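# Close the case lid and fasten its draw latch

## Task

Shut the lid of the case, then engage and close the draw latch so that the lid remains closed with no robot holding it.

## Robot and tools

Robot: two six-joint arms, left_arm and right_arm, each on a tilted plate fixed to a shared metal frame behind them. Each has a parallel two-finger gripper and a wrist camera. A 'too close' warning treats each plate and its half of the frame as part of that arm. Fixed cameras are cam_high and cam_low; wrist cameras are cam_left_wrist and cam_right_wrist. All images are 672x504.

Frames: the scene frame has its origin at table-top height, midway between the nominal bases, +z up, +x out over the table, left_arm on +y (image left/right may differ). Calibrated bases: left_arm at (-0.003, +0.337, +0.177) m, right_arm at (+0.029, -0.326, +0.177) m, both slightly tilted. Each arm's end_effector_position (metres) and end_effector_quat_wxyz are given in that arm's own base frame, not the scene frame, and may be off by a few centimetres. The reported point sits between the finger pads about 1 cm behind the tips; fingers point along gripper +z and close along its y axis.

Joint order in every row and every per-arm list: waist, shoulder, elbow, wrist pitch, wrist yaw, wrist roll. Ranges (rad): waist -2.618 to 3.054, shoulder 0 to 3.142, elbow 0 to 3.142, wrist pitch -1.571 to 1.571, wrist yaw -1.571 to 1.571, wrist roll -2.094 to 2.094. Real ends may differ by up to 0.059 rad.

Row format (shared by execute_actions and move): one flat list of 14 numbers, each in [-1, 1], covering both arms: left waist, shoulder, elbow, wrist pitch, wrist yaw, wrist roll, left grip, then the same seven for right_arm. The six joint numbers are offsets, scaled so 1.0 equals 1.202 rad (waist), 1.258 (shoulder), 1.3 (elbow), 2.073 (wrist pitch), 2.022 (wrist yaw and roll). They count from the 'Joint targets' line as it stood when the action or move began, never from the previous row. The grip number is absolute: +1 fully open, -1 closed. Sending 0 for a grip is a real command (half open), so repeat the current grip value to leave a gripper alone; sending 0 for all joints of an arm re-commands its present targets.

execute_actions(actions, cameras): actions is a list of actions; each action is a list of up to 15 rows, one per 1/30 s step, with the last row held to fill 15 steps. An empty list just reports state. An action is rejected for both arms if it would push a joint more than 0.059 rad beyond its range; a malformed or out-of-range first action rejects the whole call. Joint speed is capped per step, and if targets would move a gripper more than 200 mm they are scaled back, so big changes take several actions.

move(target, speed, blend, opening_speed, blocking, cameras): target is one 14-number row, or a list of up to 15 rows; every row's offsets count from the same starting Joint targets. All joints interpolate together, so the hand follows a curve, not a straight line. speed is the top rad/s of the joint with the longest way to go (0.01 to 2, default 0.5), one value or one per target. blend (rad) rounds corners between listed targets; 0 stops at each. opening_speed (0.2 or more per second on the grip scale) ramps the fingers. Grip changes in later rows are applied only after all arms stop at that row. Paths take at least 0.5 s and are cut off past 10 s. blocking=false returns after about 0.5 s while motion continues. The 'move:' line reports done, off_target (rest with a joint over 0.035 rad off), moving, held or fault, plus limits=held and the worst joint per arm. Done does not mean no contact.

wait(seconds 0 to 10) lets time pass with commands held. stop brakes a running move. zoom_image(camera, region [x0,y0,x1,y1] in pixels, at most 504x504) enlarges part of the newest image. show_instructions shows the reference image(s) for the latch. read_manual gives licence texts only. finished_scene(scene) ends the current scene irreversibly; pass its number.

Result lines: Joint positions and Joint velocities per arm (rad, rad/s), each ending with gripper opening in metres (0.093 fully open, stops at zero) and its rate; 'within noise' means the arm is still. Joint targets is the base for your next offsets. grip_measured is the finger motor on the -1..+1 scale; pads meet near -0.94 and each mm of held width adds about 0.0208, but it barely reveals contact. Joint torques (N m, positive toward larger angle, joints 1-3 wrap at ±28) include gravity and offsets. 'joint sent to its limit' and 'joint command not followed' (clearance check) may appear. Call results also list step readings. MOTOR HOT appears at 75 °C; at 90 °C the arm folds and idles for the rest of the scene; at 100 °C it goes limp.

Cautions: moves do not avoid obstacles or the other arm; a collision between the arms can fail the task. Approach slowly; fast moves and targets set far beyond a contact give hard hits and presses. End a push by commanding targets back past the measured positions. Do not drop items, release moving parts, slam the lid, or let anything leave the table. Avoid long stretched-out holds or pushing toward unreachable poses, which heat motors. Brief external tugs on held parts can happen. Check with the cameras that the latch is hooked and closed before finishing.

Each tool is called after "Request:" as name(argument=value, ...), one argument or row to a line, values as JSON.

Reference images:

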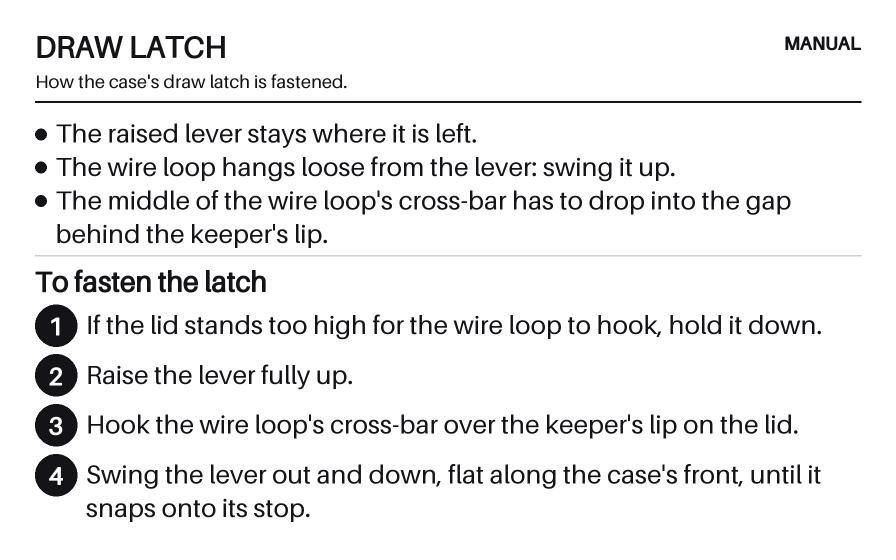

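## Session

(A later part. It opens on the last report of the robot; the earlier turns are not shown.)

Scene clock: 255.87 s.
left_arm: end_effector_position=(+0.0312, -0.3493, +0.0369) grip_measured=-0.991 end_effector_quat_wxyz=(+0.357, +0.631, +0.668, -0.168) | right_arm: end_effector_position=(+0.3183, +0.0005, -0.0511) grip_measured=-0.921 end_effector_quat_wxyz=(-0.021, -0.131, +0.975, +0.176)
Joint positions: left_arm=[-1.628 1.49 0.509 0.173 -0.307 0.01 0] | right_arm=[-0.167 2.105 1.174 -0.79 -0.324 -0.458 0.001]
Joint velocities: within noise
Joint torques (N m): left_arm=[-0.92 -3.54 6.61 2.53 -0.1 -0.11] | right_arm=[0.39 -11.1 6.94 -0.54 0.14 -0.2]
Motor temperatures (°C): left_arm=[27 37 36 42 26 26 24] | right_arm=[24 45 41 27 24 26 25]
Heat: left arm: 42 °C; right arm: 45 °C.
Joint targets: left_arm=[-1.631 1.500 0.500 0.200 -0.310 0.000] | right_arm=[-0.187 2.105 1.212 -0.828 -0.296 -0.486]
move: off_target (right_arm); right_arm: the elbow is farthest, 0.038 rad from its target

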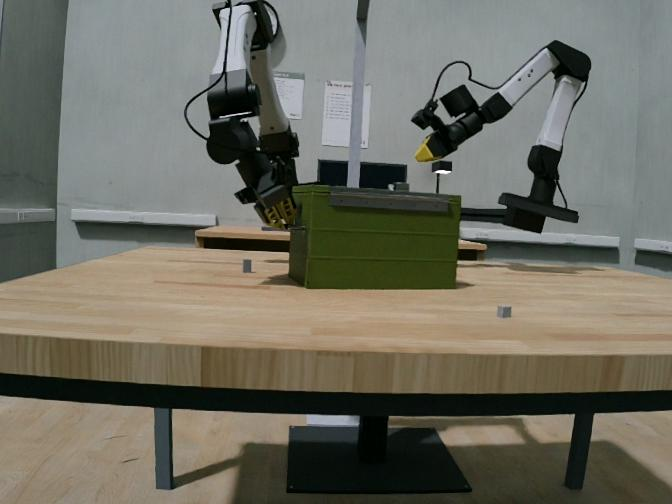

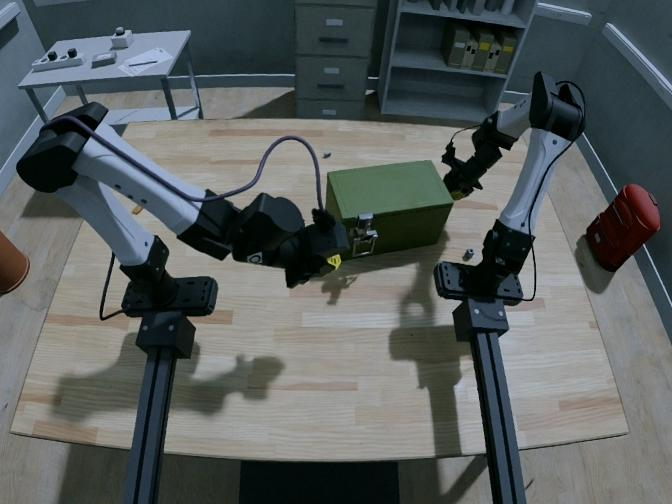

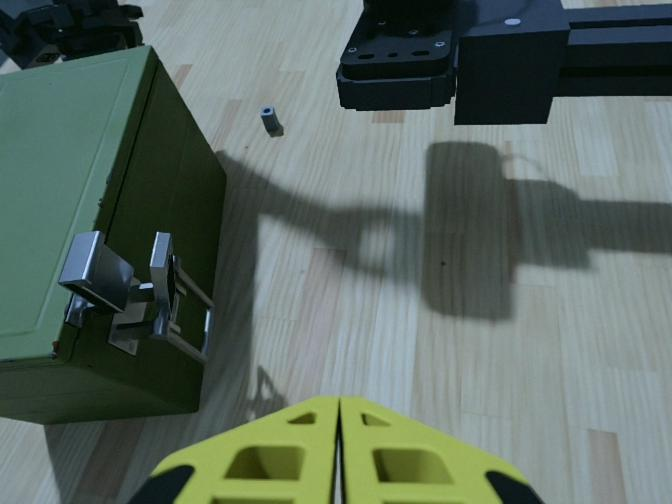

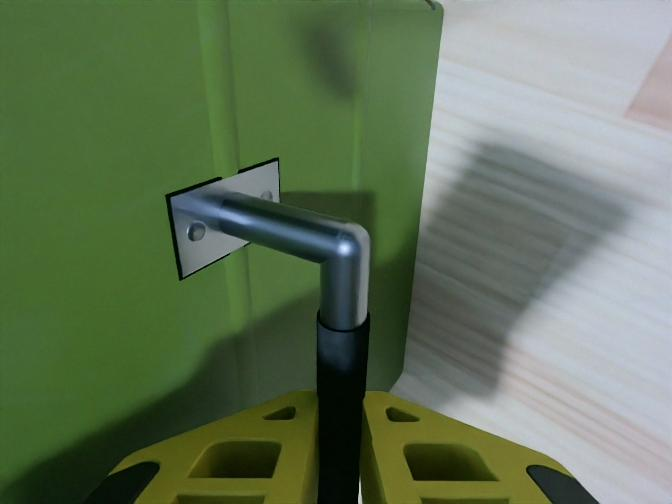

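Request:
move(
  target=[
    [0,0,0,0,0,0,-1,0,0,0,0,0,0,-0.4],
    [0,0,0,0,0,0,-1,-0.05,-0.123,0.16,-0.155,-0.005,0,-0.4],
  ],
  speed=0.4,
  cameras=["cam_high","cam_right_wrist","cam_left_wrist"],
)

Scene clock: 275.80 s.
left_arm: end_effector_position=(+0.0312, -0.3493, +0.0369) grip_measured=-0.991 end_effector_quat_wxyz=(+0.357, +0.631, +0.668, -0.168) | right_arm: end_effector_position=(+0.3321, -0.0283, +0.0430) grip_measured=-0.402 end_effector_quat_wxyz=(-0.010, -0.106, +0.980, +0.168)
Joint positions: left_arm=[-1.628 1.49 0.509 0.173 -0.307 0.01 0] | right_arm=[-0.239 1.97 1.401 -1.139 -0.309 -0.475 0.026]
Joint velocities: within noise
Joint torques (N m): left_arm=[-0.91 -3.54 6.61 2.53 -0.1 -0.1] | right_arm=[1.25 -13.23 6.57 -0.21 -0.11 -0.05]
Motor temperatures (°C): left_arm=[27 36 36 43 26 26 24] | right_arm=[24 43 43 26 24 26 25]
Heat: left arm: 43 °C; right arm: 43 °C.
Joint targets: left_arm=[-1.631 1.500 0.500 0.200 -0.310 0.000] | right_arm=[-0.247 1.951 1.420 -1.149 -0.306 -0.486]
move: done
Images, in order (width x height): cam_high 672x504, cam_left_wrist 672x504, cam_right_wrist 672x504.

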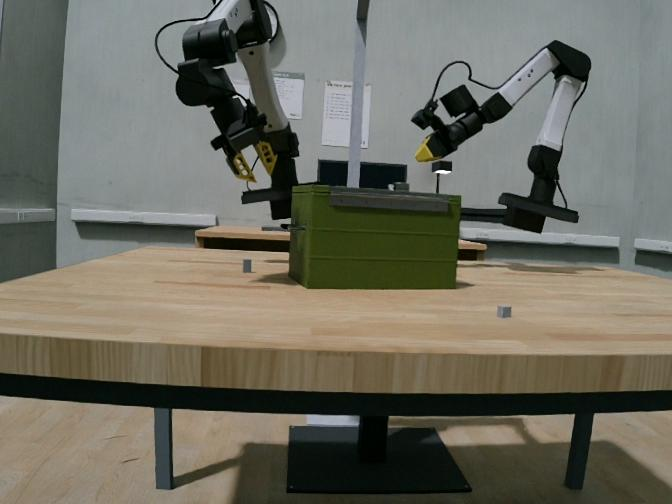

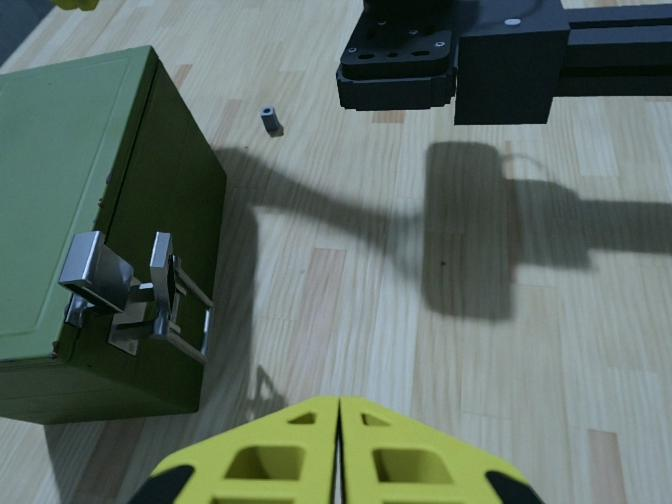

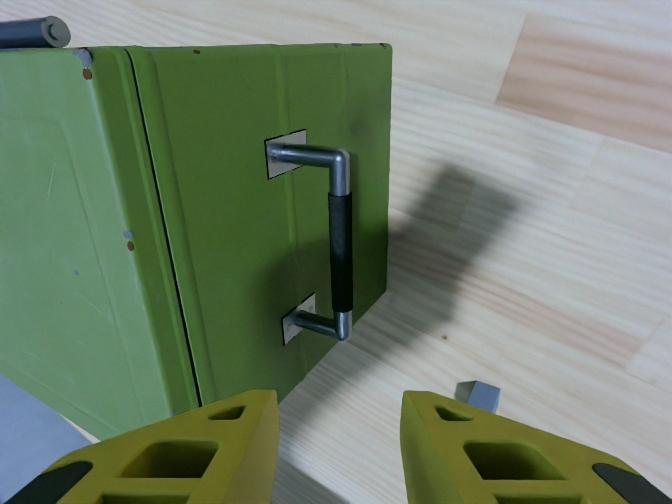

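Request:
zoom_image(
  camera="cam_left_wrist",
  region=[40, 215, 160, 345],
)

Request:
zoom_image(
  camera="cam_left_wrist",
  region=[0, 30, 230, 430],
)

Scaled by 3.877 from the camera's 672x504 image, which has a finer 960x720 frame.

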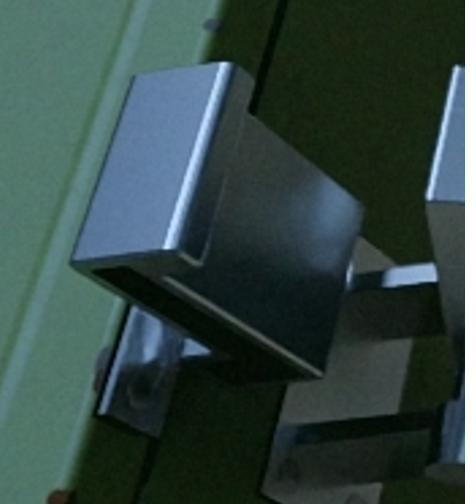

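Scaled by 1.260 from the camera's 672x504 image, which has a finer 960x720 frame.

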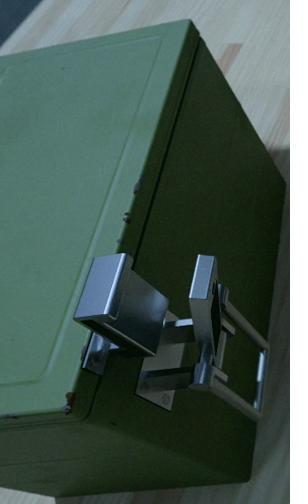

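Request:
move(
  target=[0.359,0,0,0,0,0,-1,0,0,0,0,0,0,-0.4],
  speed=0.5,
  cameras=["cam_left_wrist"],
)

Request:
zoom_image(
  camera="cam_left_wrist",
  region=[200, 200, 500, 425],
)

Scene clock: 307.13 s.
left_arm: end_effector_position=(+0.1723, -0.3055, +0.0370) grip_measured=-0.991 end_effector_quat_wxyz=(+0.384, +0.476, +0.786, -0.089) | right_arm: end_effector_position=(+0.3317, -0.0282, +0.0430) grip_measured=-0.402 end_effector_quat_wxyz=(-0.010, -0.105, +0.980, +0.168)
Joint positions: left_arm=[-1.203 1.49 0.509 0.174 -0.308 0.01 0] | right_arm=[-0.239 1.97 1.401 -1.14 -0.309 -0.475 0.026]
Joint velocities: within noise
Joint torques (N m): left_arm=[-0.73 -3.64 6.42 2.49 -0.07 -0.08] | right_arm=[1.25 -13.24 6.57 -0.2 -0.11 -0.05]
Motor temperatures (°C): left_arm=[27 36 36 44 26 26 24] | right_arm=[24 43 43 25 24 26 24]
Heat: left arm: 44 °C; right arm: 43 °C.
Joint targets: left_arm=[-1.199 1.500 0.500 0.200 -0.310 0.000] | right_arm=[-0.247 1.951 1.420 -1.149 -0.306 -0.485]
move: done
Images, in order (width x height): cam_left_wrist 672x504.

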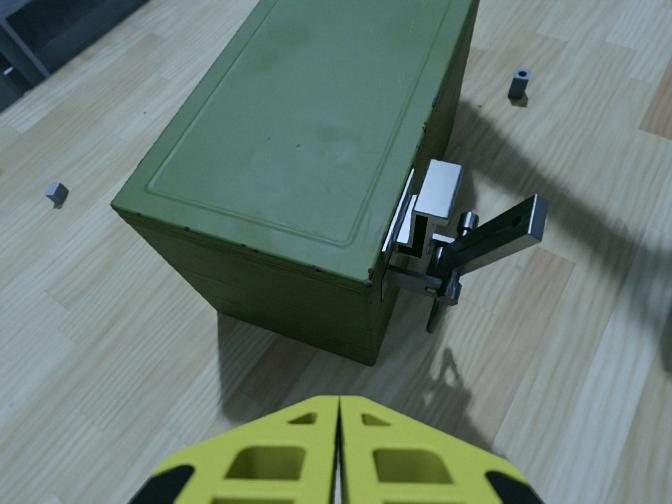

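Scaled by 1.680 from the camera's 672x504 image, which has a finer 960x720 frame.

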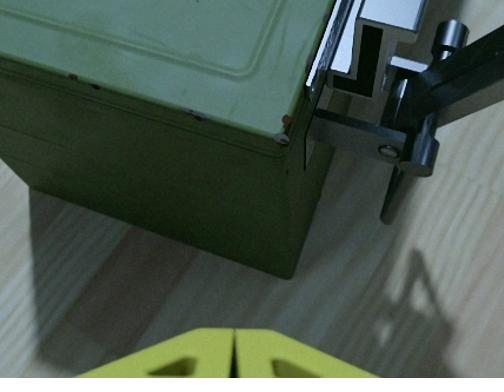

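Request:
zoom_image(
  camera="cam_left_wrist",
  region=[360, 140, 560, 350],
)

Scaled by 2.400 from the camera's 672x504 image, which has a finer 960x720 frame.

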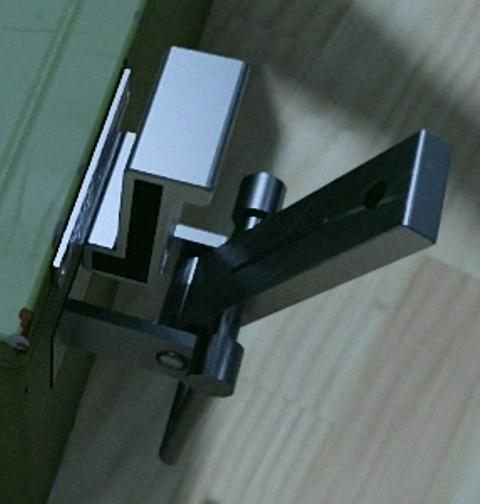

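Request:
zoom_image(
  camera="cam_left_wrist",
  region=[370, 150, 480, 270],
)

Scaled by 4.200 from the camera's 672x504 image, which has a finer 960x720 frame.

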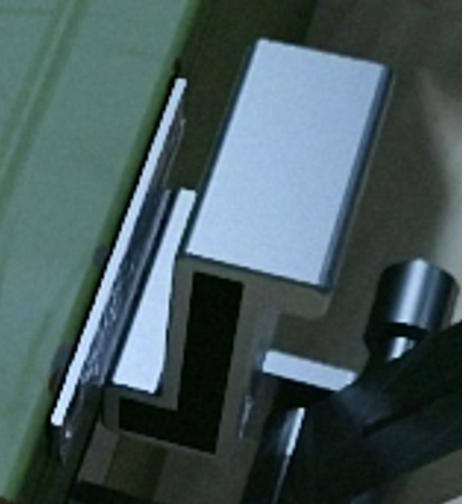

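Request:
move(
  target=[-0.2088,0.5167,0.026,0.5548,-0.1657,0.6513,-1,0,0,0,0,0,0,-0.4],
  speed=0.6,
  cameras=["cam_low","cam_left_wrist"],
)

Scene clock: 403.83 s.
left_arm: end_effector_position=(+0.1508, -0.3910, +0.0240) grip_measured=-0.991 end_effector_quat_wxyz=(+0.576, +0.717, +0.330, +0.214) | right_arm: end_effector_position=(+0.3317, -0.0282, +0.0430) grip_measured=-0.402 end_effector_quat_wxyz=(-0.010, -0.106, +0.980, +0.168)
Joint positions: left_arm=[-1.444 2.14 0.509 1.321 -0.637 1.307 0] | right_arm=[-0.239 1.97 1.401 -1.14 -0.309 -0.476 0.026]
Joint velocities: within noise
Joint torques (N m): left_arm=[-1.57 -6.79 6.91 2.66 -0.09 0.07] | right_arm=[1.25 -13.24 6.57 -0.2 -0.11 -0.04]
Motor temperatures (°C): left_arm=[27 36 36 47 26 26 24] | right_arm=[24 46 43 24 24 26 23]
Heat: left arm: 47 °C; right arm: 46 °C.
Joint targets: left_arm=[-1.450 2.150 0.533 1.351 -0.645 1.317] | right_arm=[-0.247 1.951 1.420 -1.149 -0.306 -0.486]
move: done
Images, in order (width x height): cam_low 672x504, cam_left_wrist 672x504.

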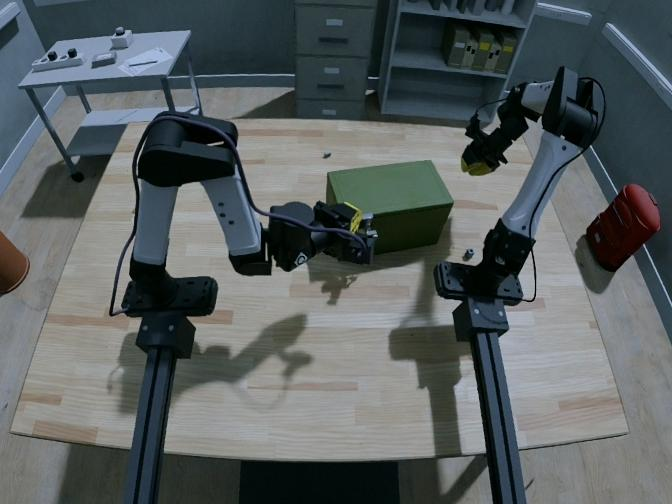

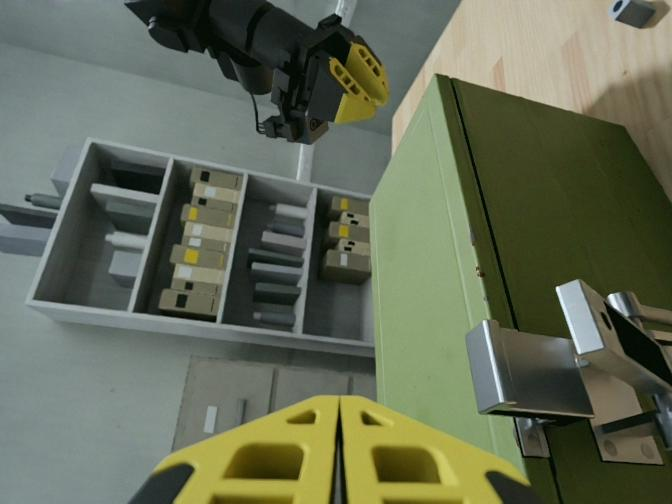

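Request:
move(
  target=[0.05,0.3156,0,0.0048,-0.0023,0.004,-1,0,0,0,0,0,0,-0.4],
  speed=0.35,
  cameras=["cam_low","cam_left_wrist"],
)

Scene clock: 409.07 s.
left_arm: end_effector_position=(+0.1594, -0.3230, -0.1161) grip_measured=-0.991 end_effector_quat_wxyz=(+0.416, +0.810, +0.315, +0.268) | right_arm: end_effector_position=(+0.3316, -0.0282, +0.0431) grip_measured=-0.402 end_effector_quat_wxyz=(-0.011, -0.106, +0.980, +0.168)
Joint positions: left_arm=[-1.396 2.538 0.516 1.334 -0.641 1.315 0] | right_arm=[-0.239 1.97 1.401 -1.141 -0.309 -0.476 0.026]
Joint velocities: within noise
Joint torques (N m): left_arm=[-0.64 -7.65 3.69 2.51 -0.2 0.08] | right_arm=[1.26 -13.26 6.57 -0.19 -0.11 -0.05]
Motor temperatures (°C): left_arm=[27 37 36 48 26 26 24] | right_arm=[24 46 43 24 24 26 23]
Heat: left arm: 48 °C; right arm: 46 °C.
Joint targets: left_arm=[-1.390 2.547 0.534 1.360 -0.650 1.326] | right_arm=[-0.247 1.951 1.420 -1.149 -0.306 -0.486]
move: done
Images, in order (width x height): cam_low 672x504, cam_left_wrist 672x504.

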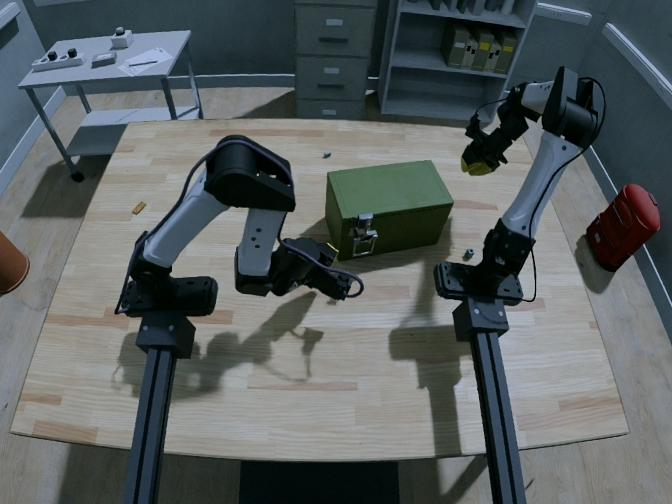

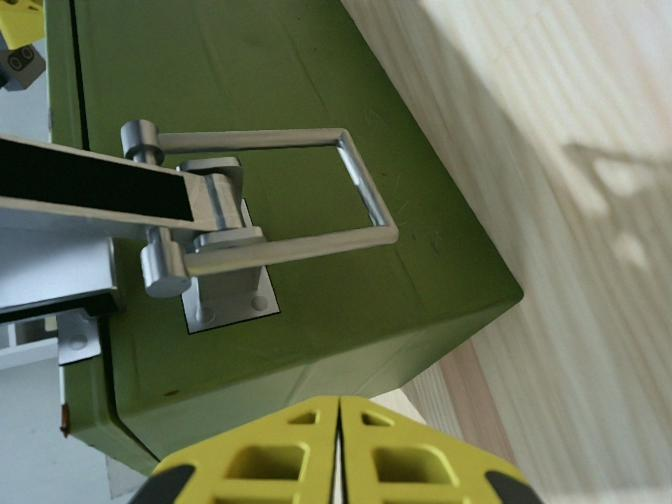

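Request:
move(
  target=[0.1131,0.1033,0.1777,-0.0241,0.0564,0.0455,-1,0,0,0,0,0,0,-0.4],
  speed=0.15,
  cameras=["cam_left_wrist"],
)

Scene clock: 431.57 s.
left_arm: end_effector_position=(+0.2076, -0.3604, -0.1393) grip_measured=-0.991 end_effector_quat_wxyz=(+0.429, +0.799, +0.323, +0.271) | right_arm: end_effector_position=(+0.3316, -0.0282, +0.0431) grip_measured=-0.402 end_effector_quat_wxyz=(-0.011, -0.106, +0.980, +0.168)
Joint positions: left_arm=[-1.261 2.663 0.745 1.314 -0.548 1.406 0] | right_arm=[-0.239 1.97 1.401 -1.141 -0.309 -0.476 0.026]
Joint velocities: within noise
Joint torques (N m): left_arm=[-0.77 -8.59 4.52 2.21 0.07 0.09] | right_arm=[1.25 -13.24 6.57 -0.19 -0.11 -0.04]
Motor temperatures (°C): left_arm=[27 39 34 49 26 26 24] | right_arm=[24 47 43 24 24 26 23]
Heat: left arm: 49 °C; right arm: 47 °C.
Joint targets: left_arm=[-1.254 2.677 0.764 1.311 -0.536 1.417] | right_arm=[-0.247 1.951 1.420 -1.149 -0.306 -0.486]
move: done
Images, in order (width x height): cam_left_wrist 672x504.

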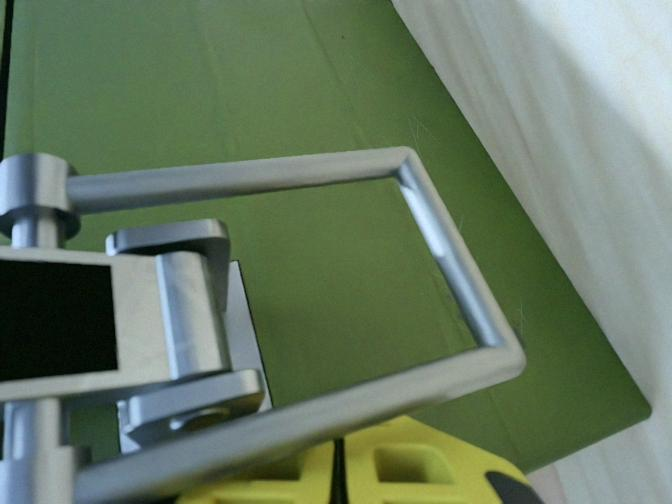

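Request:
move(
  target=[
    [-0.1177,-0.0334,0,-0.0347,-0.0574,-0.0529,-1,0,0,0,0,0,0,-0.4],
    [-0.1955,-0.1367,-0.0185,-0.1018,-0.093,-0.09,-1,0,0,0,0,0,0,-0.4],
  ],
  speed=0.15,
  blend=0.02,
  cameras=["cam_left_wrist"],
)

Scene clock: 443.17 s.
left_arm: end_effector_position=(+0.1456, -0.3799, -0.1234) grip_measured=-0.991 end_effector_quat_wxyz=(+0.423, +0.803, +0.317, +0.276) | right_arm: end_effector_position=(+0.3316, -0.0282, +0.0431) grip_measured=-0.402 end_effector_quat_wxyz=(-0.011, -0.106, +0.980, +0.168)
Joint positions: left_arm=[-1.483 2.554 0.745 1.096 -0.727 1.25 0] | right_arm=[-0.239 1.97 1.401 -1.141 -0.309 -0.476 0.026]
Joint velocities: within noise
Joint torques (N m): left_arm=[-1.51 -14.22 2.85 2.18 -0.11 -0.17] | right_arm=[1.25 -13.24 6.57 -0.19 -0.11 -0.04]
Motor temperatures (°C): left_arm=[27 41 34 48 26 26 24] | right_arm=[24 47 43 24 24 26 23]
Heat: left arm: 48 °C; right arm: 47 °C.
Joint targets: left_arm=[-1.489 2.505 0.740 1.100 -0.724 1.235] | right_arm=[-0.247 1.951 1.420 -1.149 -0.306 -0.486]
move: off_target (left_arm); left_arm: the shoulder is farthest, 0.049 rad from its target
Images, in order (width x height): cam_left_wrist 672x504.

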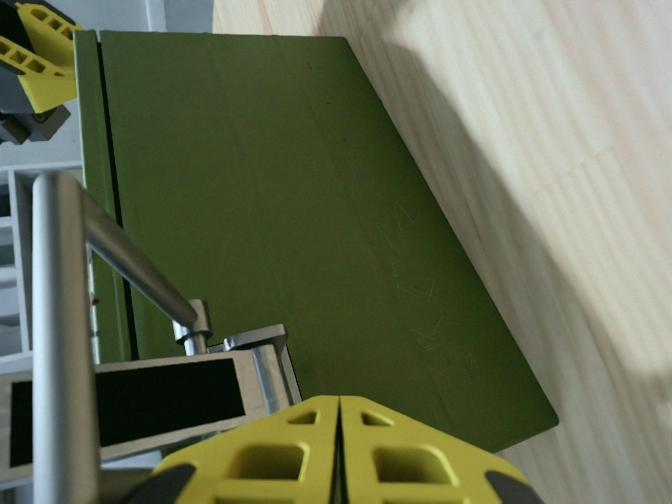

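Request:
move(
  target=[
    [-0.0216,-0.1272,-0.0192,-0.0724,-0.0094,-0.01,-1,0,0,0,0,0,0,-0.4],
    [0.0324,-0.2266,-0.0385,-0.1061,0.0168,0.0148,-1,0,0,0,0,0,0,-0.4],
  ],
  speed=0.2,
  blend=0.02,
  cameras=["cam_left_wrist"],
)

Scene clock: 454.90 s.
left_arm: end_effector_position=(+0.1542, -0.3923, -0.0565) grip_measured=-0.991 end_effector_quat_wxyz=(+0.432, +0.798, +0.325, +0.266) | right_arm: end_effector_position=(+0.3316, -0.0282, +0.0431) grip_measured=-0.402 end_effector_quat_wxyz=(-0.011, -0.106, +0.980, +0.168)
Joint positions: left_arm=[-1.455 2.264 0.698 0.882 -0.696 1.254 0] | right_arm=[-0.239 1.97 1.401 -1.141 -0.309 -0.476 0.026]
Joint velocities: within noise
Joint torques (N m): left_arm=[-0.55 -13 4.03 2.16 -0.05 0.07] | right_arm=[1.25 -13.24 6.57 -0.19 -0.11 -0.04]
Motor temperatures (°C): left_arm=[27 49 34 47 26 26 24] | right_arm=[24 47 43 24 24 26 23]
Heat: left arm: 49 °C; right arm: 47 °C.
Joint targets: left_arm=[-1.450 2.220 0.690 0.880 -0.689 1.265] | right_arm=[-0.247 1.951 1.420 -1.149 -0.306 -0.486]
move: off_target (left_arm); left_arm: the shoulder is farthest, 0.044 rad from its target
Images, in order (width x height): cam_left_wrist 672x504.

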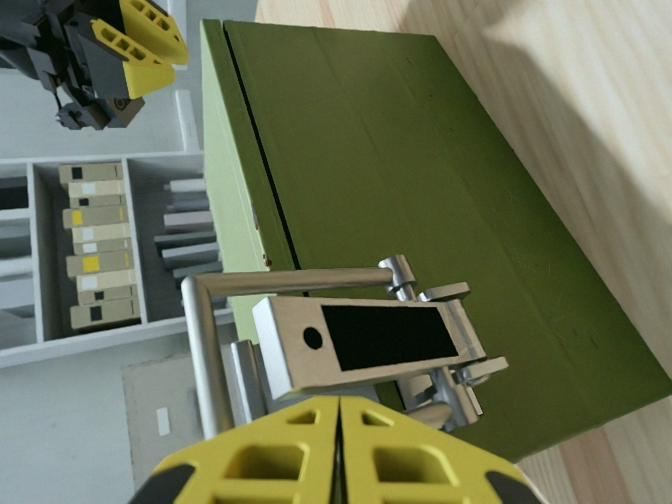

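Request:
move(
  target=[0.0416,-0.0358,-0.0077,-0.0024,0.0193,0.0198,-1,0,0,0,0,0,0,-0.4],
  speed=0.12,
  cameras=["cam_left_wrist"],
)

Scene clock: 458.47 s.
left_arm: end_effector_position=(+0.1697, -0.3913, -0.0445) grip_measured=-0.991 end_effector_quat_wxyz=(+0.434, +0.797, +0.325, +0.266) | right_arm: end_effector_position=(+0.3316, -0.0282, +0.0431) grip_measured=-0.402 end_effector_quat_wxyz=(-0.011, -0.106, +0.980, +0.168)
Joint positions: left_arm=[-1.405 2.219 0.69 0.876 -0.658 1.295 0] | right_arm=[-0.239 1.97 1.401 -1.141 -0.309 -0.476 0.026]
Joint velocities: within noise
Joint torques (N m): left_arm=[-0.66 -12.86 4.08 2.2 -0.02 0.07] | right_arm=[1.25 -13.26 6.57 -0.19 -0.11 -0.04]
Motor temperatures (°C): left_arm=[27 49 33 47 26 26 24] | right_arm=[24 47 43 24 24 26 23]
Heat: left arm: 49 °C; right arm: 47 °C.
Joint targets: left_arm=[-1.400 2.175 0.680 0.874 -0.651 1.305] | right_arm=[-0.247 1.951 1.420 -1.149 -0.306 -0.486]
move: off_target (left_arm); left_arm: the shoulder is farthest, 0.044 rad from its target
Images, in order (width x height): cam_left_wrist 672x504.

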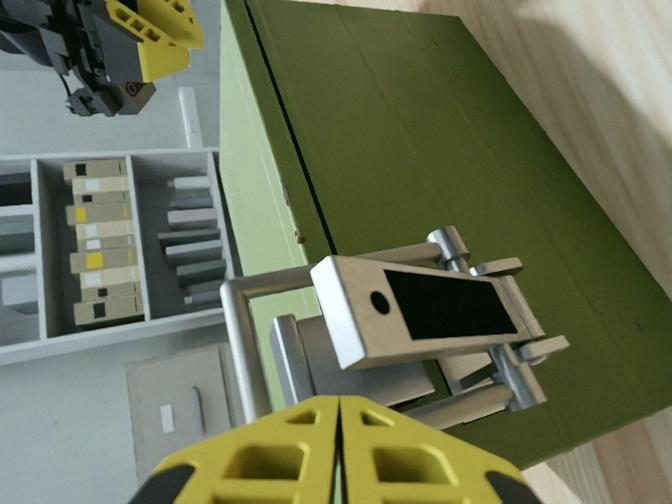

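Request:
move(
  target=[0.0374,-0.0159,-0.0154,0.0096,0.0173,0.0148,-1,0,0,0,0,0,0,-0.4],
  speed=0.12,
  cameras=["cam_left_wrist"],
)

Scene clock: 466.60 s.
left_arm: end_effector_position=(+0.1825, -0.3822, -0.0439) grip_measured=-0.991 end_effector_quat_wxyz=(+0.425, +0.801, +0.326, +0.268) | right_arm: end_effector_position=(+0.3316, -0.0282, +0.0431) grip_measured=-0.402 end_effector_quat_wxyz=(-0.011, -0.106, +0.980, +0.168)
Joint positions: left_arm=[-1.36 2.2 0.669 0.876 -0.625 1.325 0] | right_arm=[-0.239 1.97 1.401 -1.141 -0.309 -0.476 0.026]
Joint velocities: within noise
Joint torques (N m): left_arm=[-0.7 -12.79 4.14 2.44 0 0.09] | right_arm=[1.25 -13.24 6.57 -0.19 -0.11 -0.04]
Motor temperatures (°C): left_arm=[27 50 33 48 26 26 24] | right_arm=[24 47 43 24 24 26 23]
Heat: left arm: 50 °C; right arm: 47 °C.
Joint targets: left_arm=[-1.355 2.155 0.660 0.894 -0.616 1.335] | right_arm=[-0.247 1.951 1.420 -1.149 -0.306 -0.486]
move: off_target (left_arm); left_arm: the shoulder is farthest, 0.045 rad from its target
Images, in order (width x height): cam_left_wrist 672x504.

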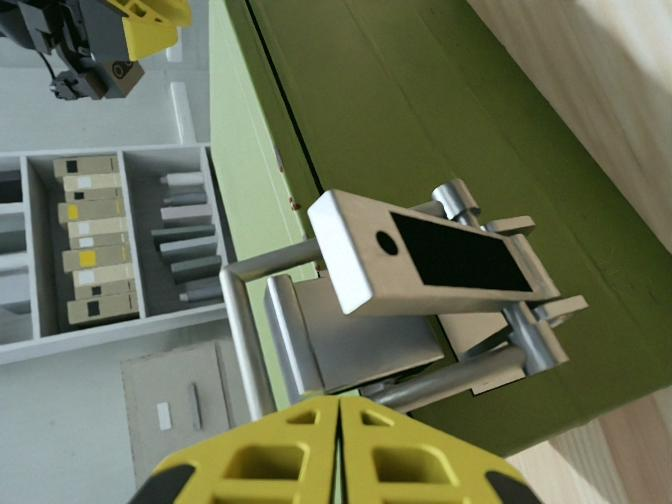

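Request:
move(
  target=[0.0316,-0.0119,-0.0092,0.0077,0.0153,0.0084,-1,0,0,0,0,0,0,-0.4],
  speed=0.12,
  cameras=["cam_left_wrist"],
)

Scene clock: 475.10 s.
left_arm: end_effector_position=(+0.1929, -0.3774, -0.0414) grip_measured=-0.991 end_effector_quat_wxyz=(+0.424, +0.801, +0.329, +0.266) | right_arm: end_effector_position=(+0.3316, -0.0282, +0.0431) grip_measured=-0.402 end_effector_quat_wxyz=(-0.011, -0.106, +0.980, +0.168)
Joint positions: left_arm=[-1.322 2.184 0.657 0.882 -0.593 1.342 0] | right_arm=[-0.239 1.97 1.401 -1.141 -0.309 -0.476 0.026]
Joint velocities: within noise
Joint torques (N m): left_arm=[-0.77 -12.63 4.14 2.57 0 0.08] | right_arm=[1.25 -13.26 6.57 -0.19 -0.11 -0.04]
Motor temperatures (°C): left_arm=[27 53 33 49 26 26 24] | right_arm=[24 47 43 24 24 26 23]
Heat: left arm: 53 °C; right arm: 47 °C.
Joint targets: left_arm=[-1.317 2.140 0.648 0.910 -0.585 1.352] | right_arm=[-0.247 1.951 1.420 -1.149 -0.306 -0.486]
move: off_target (left_arm); left_arm: the shoulder is farthest, 0.044 rad from its target
Images, in order (width x height): cam_left_wrist 672x504.

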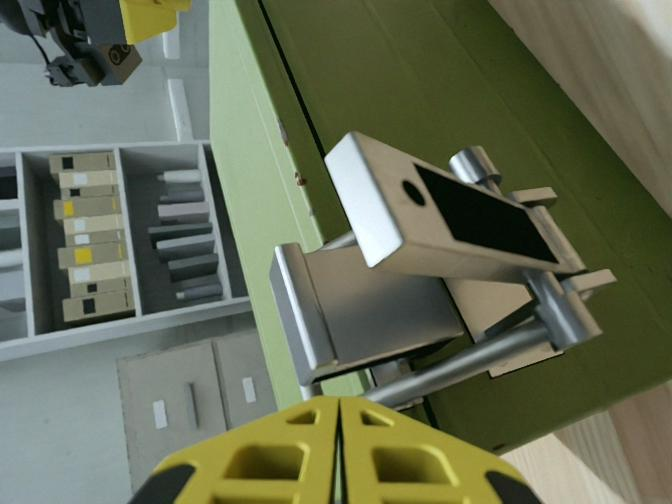

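Request:
move(
  target=[
    [-0.1318,-0.187,-0.1308,-0.0772,-0.0623,-0.0544,-1,0,0,0,0,0,0,-0.4],
    [-0.2604,-0.5087,-0.1138,-0.3425,0.136,-0.6686,-1,0,0,0,0,0,0,-0.4],
  ],
  speed=[0.3,0.8],
  blend=0.05,
)

Scene clock: 484.17 s.
left_arm: end_effector_position=(+0.0344, -0.3437, +0.0235) grip_measured=-0.991 end_effector_quat_wxyz=(+0.353, +0.634, +0.671, -0.154) | right_arm: end_effector_position=(+0.3316, -0.0282, +0.0431) grip_measured=-0.402 end_effector_quat_wxyz=(-0.011, -0.106, +0.980, +0.168)
Joint positions: left_arm=[-1.624 1.525 0.488 0.203 -0.318 0.013 0] | right_arm=[-0.239 1.97 1.401 -1.141 -0.309 -0.476 0.026]
Joint velocities: within noise
Joint torques (N m): left_arm=[-1.18 -6.76 8.57 2.14 -0.03 -0.11] | right_arm=[1.26 -13.23 6.57 -0.19 -0.11 -0.04]
Motor temperatures (°C): left_arm=[27 53 33 49 26 26 24] | right_arm=[24 48 44 24 24 26 23]
Heat: left arm: 53 °C; right arm: 48 °C.
Joint targets: left_arm=[-1.630 1.500 0.501 0.201 -0.310 0.000] | right_arm=[-0.247 1.951 1.420 -1.149 -0.306 -0.486]
move: done

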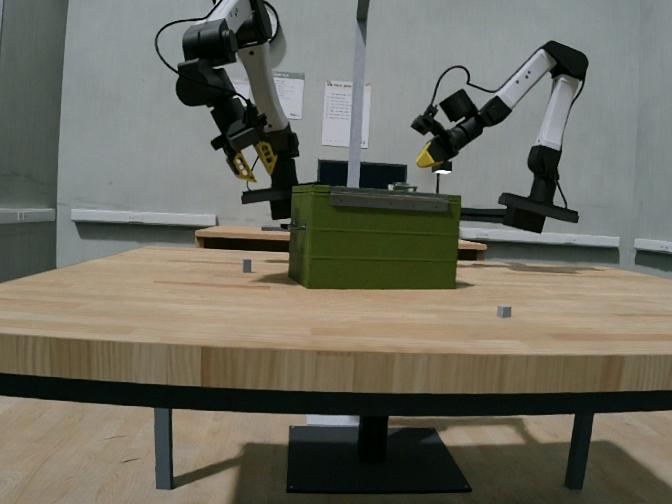

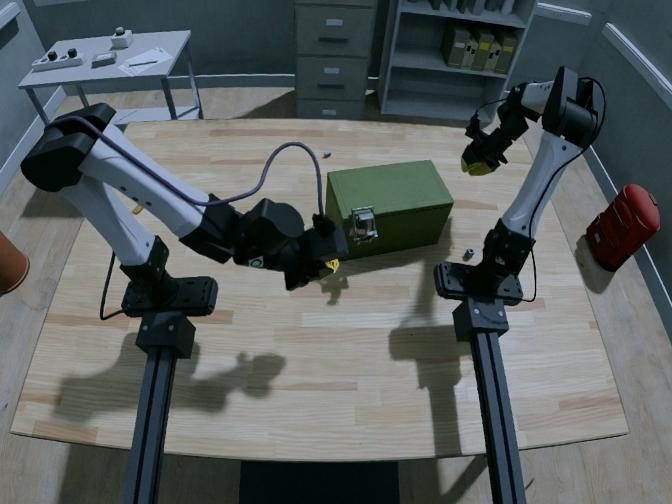

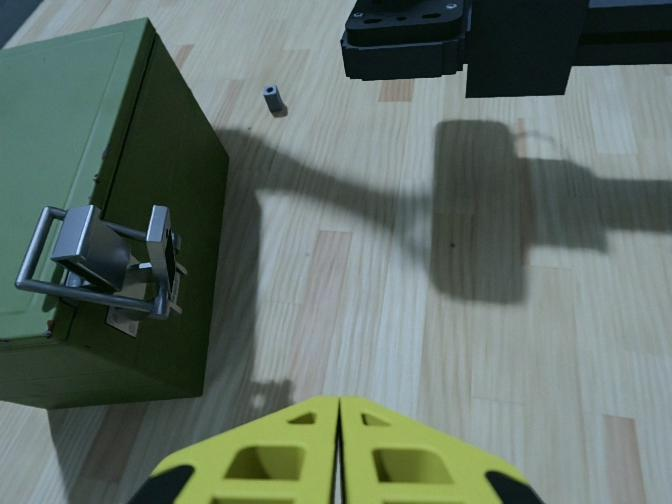

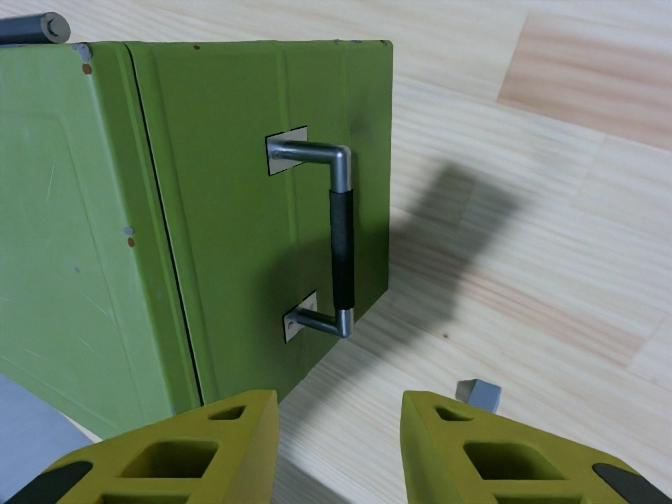

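Request:
move(
  target=[0,0,0,0,0,0,-1,0.5,-0.16,-0.054,0,0.1,-0.03,-1],
  speed=0.8,
  cameras=[],
)

Scene clock: 555.53 s.
left_arm: end_effector_position=(+0.0342, -0.3435, +0.0233) grip_measured=-0.991 end_effector_quat_wxyz=(+0.352, +0.634, +0.671, -0.154) | right_arm: end_effector_position=(+0.3001, +0.1341, +0.0912) grip_measured=-0.979 end_effector_quat_wxyz=(+0.020, -0.433, +0.899, +0.057)
Joint positions: left_arm=[-1.624 1.525 0.488 0.202 -0.317 0.012 0] | right_arm=[0.36 1.768 1.369 -1.141 -0.118 -0.536 0]
Joint velocities: within noise
Joint torques (N m): left_arm=[-1.18 -6.76 8.58 2.15 0 -0.11] | right_arm=[1.25 -11.18 4.59 0.53 0.12 0]
Motor temperatures (°C): left_arm=[27 41 38 48 26 26 24] | right_arm=[24 49 44 24 24 26 23]
Heat: left arm: 48 °C; right arm: 49 °C.
Joint targets: left_arm=[-1.630 1.500 0.501 0.200 -0.310 0.000] | right_arm=[0.354 1.749 1.350 -1.149 -0.104 -0.546]
move: done
No camera images: "cameras" was empty.

Request:
move(
  target=[0,0,0,0,0,0,-1,0.6797,0.0763,-0.0885,0.0236,0.1048,-0.0544,-1],
  speed=0.6,
)

Scene clock: 560.10 s.
left_arm: end_effector_position=(+0.0342, -0.3434, +0.0232) grip_measured=-0.991 end_effector_quat_wxyz=(+0.352, +0.633, +0.672, -0.154) | right_arm: end_effector_position=(+0.1294, +0.2677, +0.0443) grip_measured=-0.979 end_effector_quat_wxyz=(+0.045, +0.789, -0.610, +0.062)
Joint positions: left_arm=[-1.624 1.525 0.488 0.202 -0.317 0.011 0] | right_arm=[1.175 1.832 1.251 -1.11 0.096 -0.646 0]
Joint velocities: within noise
Joint torques (N m): left_arm=[-1.2 -6.8 8.55 2.15 -0.02 -0.1] | right_arm=[0.75 -7.28 4.78 0.69 0.33 -0.03]
Motor temperatures (°C): left_arm=[27 41 38 47 26 26 24] | right_arm=[24 48 43 24 24 26 23]
Heat: left arm: 47 °C; right arm: 48 °C.
Joint targets: left_arm=[-1.630 1.500 0.501 0.200 -0.310 0.000] | right_arm=[1.171 1.845 1.235 -1.101 0.108 -0.656]
move: done

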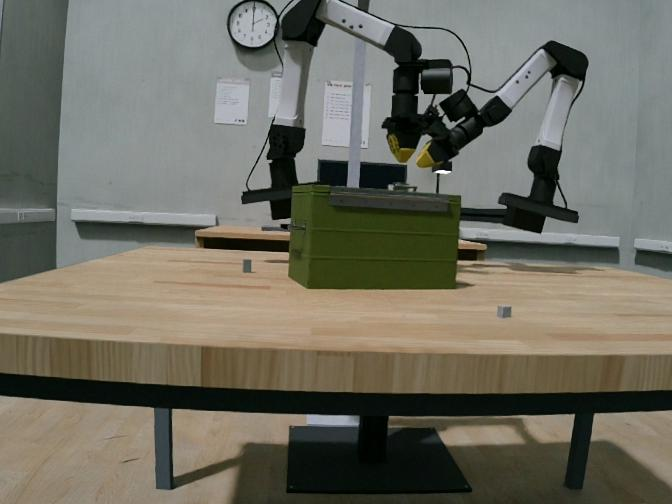

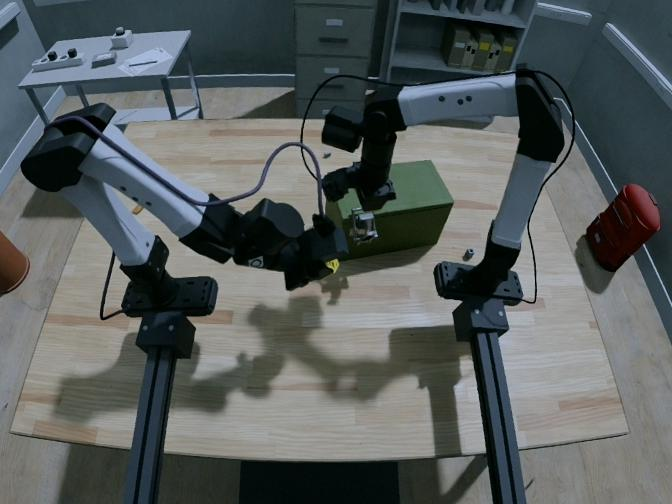

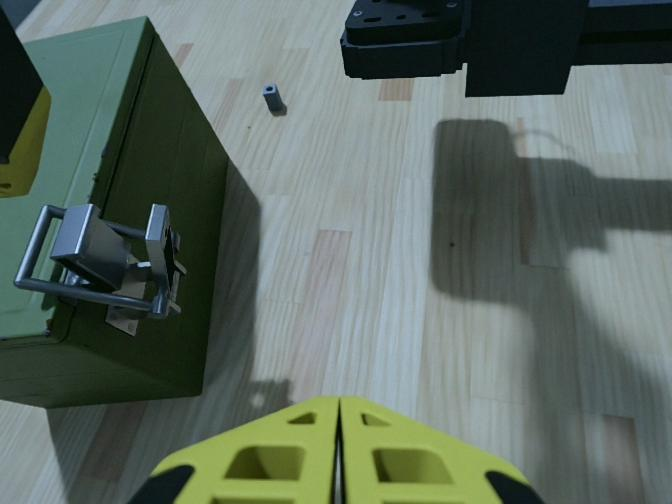

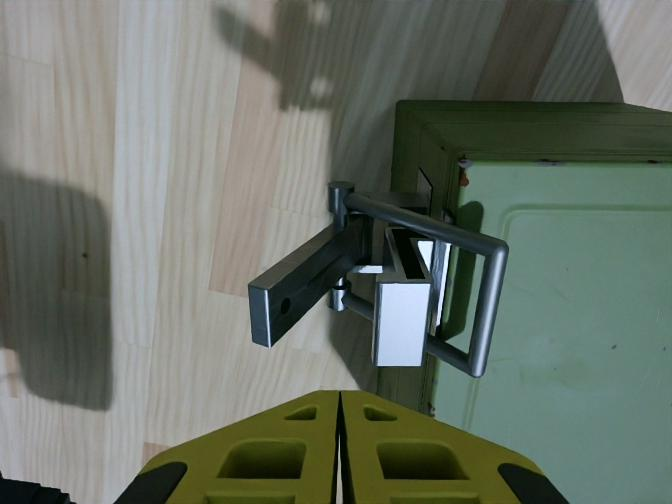

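Request:
move(
  target=[0,0,0,0,0,0,-1,-0.0308,0.0493,-0.1362,0.1018,0.0119,-0.005,-1],
  speed=0.25,
  cameras=["cam_right_wrist"],
)

Scene clock: 580.47 s.
left_arm: end_effector_position=(+0.0342, -0.3434, +0.0232) grip_measured=-0.991 end_effector_quat_wxyz=(+0.352, +0.633, +0.672, -0.154) | right_arm: end_effector_position=(+0.1318, +0.2416, -0.0107) grip_measured=-0.979 end_effector_quat_wxyz=(+0.068, +0.782, -0.614, +0.077)
Joint positions: left_arm=[-1.624 1.525 0.488 0.202 -0.317 0.011 0] | right_arm=[1.143 1.891 1.078 -0.926 0.117 -0.657 0]
Joint velocities: within noise
Joint torques (N m): left_arm=[-1.14 -6.74 8.53 2.16 -0.02 -0.11] | right_arm=[0.4 -7.06 4.01 0.86 0.34 -0.01]
Motor temperatures (°C): left_arm=[27 40 38 47 26 26 24] | right_arm=[24 46 42 24 24 26 23]
Heat: left arm: 47 °C; right arm: 46 °C.
Joint targets: left_arm=[-1.630 1.500 0.501 0.201 -0.310 0.000] | right_arm=[1.134 1.907 1.057 -0.889 0.132 -0.666]
move: off_target (right_arm); right_arm: the wrist pitch is farthest, 0.036 rad from its target
Images, in order (width x height): cam_right_wrist 672x504.

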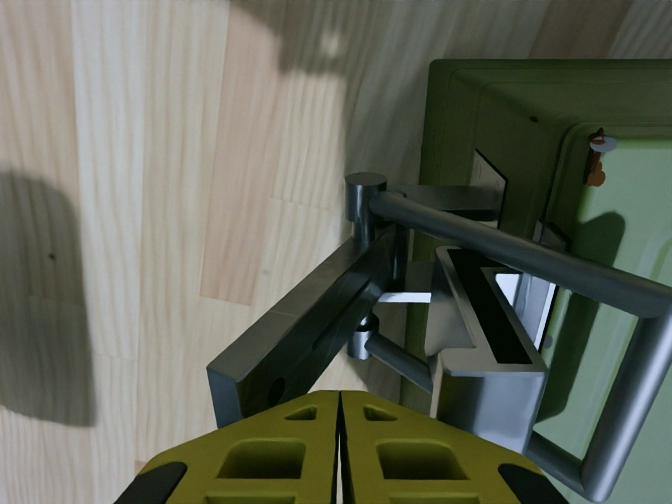

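Request:
move(
  target=[
    [0,0,0,0,0,0,-1,0.0574,-0.0334,-0.0731,0.0381,-0.0059,0,-1],
    [0,0,0,0,0,0,-1,0.0915,0.0016,-0.1454,0.096,-0.0084,0,-1],
  ],
  speed=0.15,
  blend=0.02,
  cameras=["cam_right_wrist","cam_left_wrist"],
)

Scene clock: 586.70 s.
left_arm: end_effector_position=(+0.0342, -0.3434, +0.0232) grip_measured=-0.991 end_effector_quat_wxyz=(+0.352, +0.634, +0.672, -0.154) | right_arm: end_effector_position=(+0.1005, +0.2299, -0.0501) grip_measured=-0.979 end_effector_quat_wxyz=(+0.053, +0.811, -0.578, +0.076)
Joint positions: left_arm=[-1.624 1.525 0.488 0.201 -0.317 0.011 0] | right_arm=[1.237 1.894 0.885 -0.708 0.117 -0.658 0]
Joint velocities: within noise
Joint torques (N m): left_arm=[-1.17 -6.76 8.57 2.16 -0.02 -0.11] | right_arm=[1.42 -6.49 3.77 0.73 0.16 0]
Motor temperatures (°C): left_arm=[27 40 38 47 26 26 24] | right_arm=[24 45 42 24 24 26 23]
Heat: left arm: 47 °C; right arm: 45 °C.
Joint targets: left_arm=[-1.630 1.500 0.501 0.200 -0.310 0.000] | right_arm=[1.244 1.909 0.868 -0.690 0.115 -0.666]
move: done
Images, in order (width x height): cam_left_wrist 672x504, cam_right_wrist 672x504.

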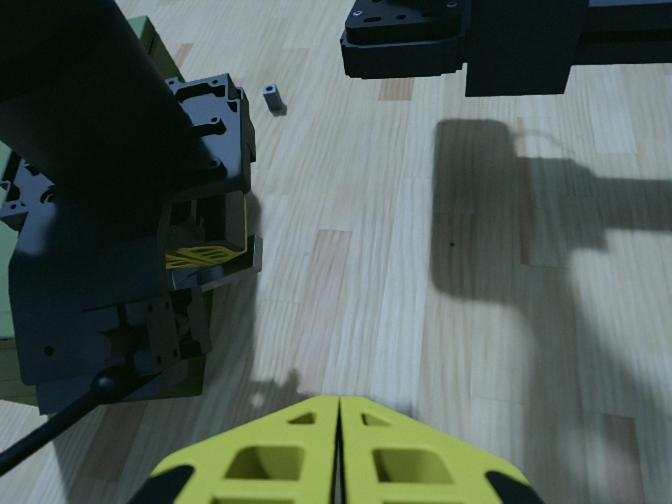

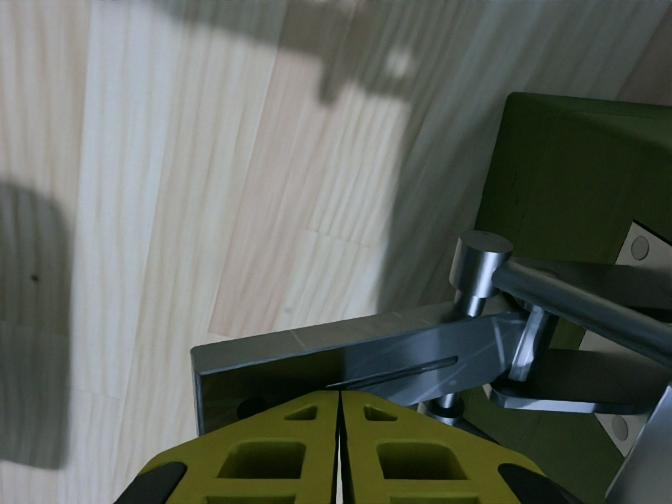

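Request:
move(
  target=[
    [0,0,0,0,0,0,-1,0.005,0.0366,-0.0354,0.0434,0,0,-1],
    [0,0,0,0,0,0,-1,-0.0116,0.0843,-0.0523,0.0844,0,0,-1],
  ],
  speed=0.12,
  blend=0.02,
  cameras=["cam_right_wrist","cam_low"],
)

Scene clock: 593.57 s.
left_arm: end_effector_position=(+0.0342, -0.3434, +0.0232) grip_measured=-0.991 end_effector_quat_wxyz=(+0.352, +0.634, +0.672, -0.154) | right_arm: end_effector_position=(+0.0982, +0.2237, -0.0879) grip_measured=-0.979 end_effector_quat_wxyz=(+0.052, +0.811, -0.578, +0.076)
Joint positions: left_arm=[-1.624 1.525 0.488 0.201 -0.317 0.011 0] | right_arm=[1.238 1.995 0.818 -0.538 0.117 -0.658 0]
Joint velocities: within noise
Joint torques (N m): left_arm=[-1.21 -6.76 8.54 2.16 -0.01 -0.1] | right_arm=[0.29 -6.41 3.11 0.81 0.16 0]
Motor temperatures (°C): left_arm=[27 40 39 47 26 26 24] | right_arm=[24 45 42 24 24 26 23]
Heat: left arm: 47 °C; right arm: 45 °C.
Joint targets: left_arm=[-1.630 1.500 0.501 0.200 -0.310 0.000] | right_arm=[1.230 2.015 0.801 -0.515 0.115 -0.666]
move: done
Images, in order (width x height): cam_low 672x504, cam_right_wrist 672x504.

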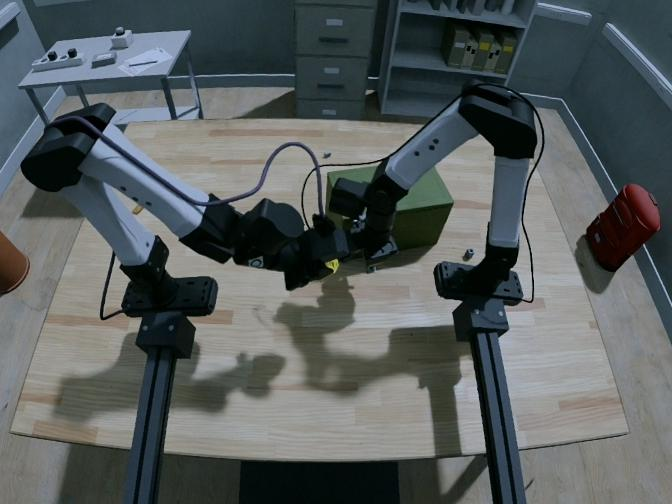

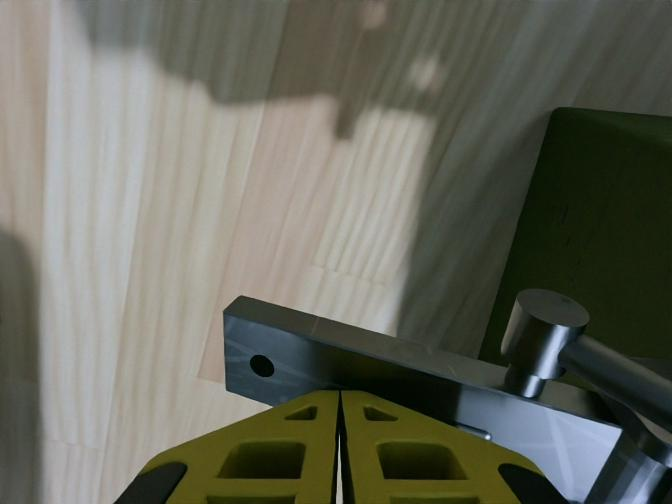

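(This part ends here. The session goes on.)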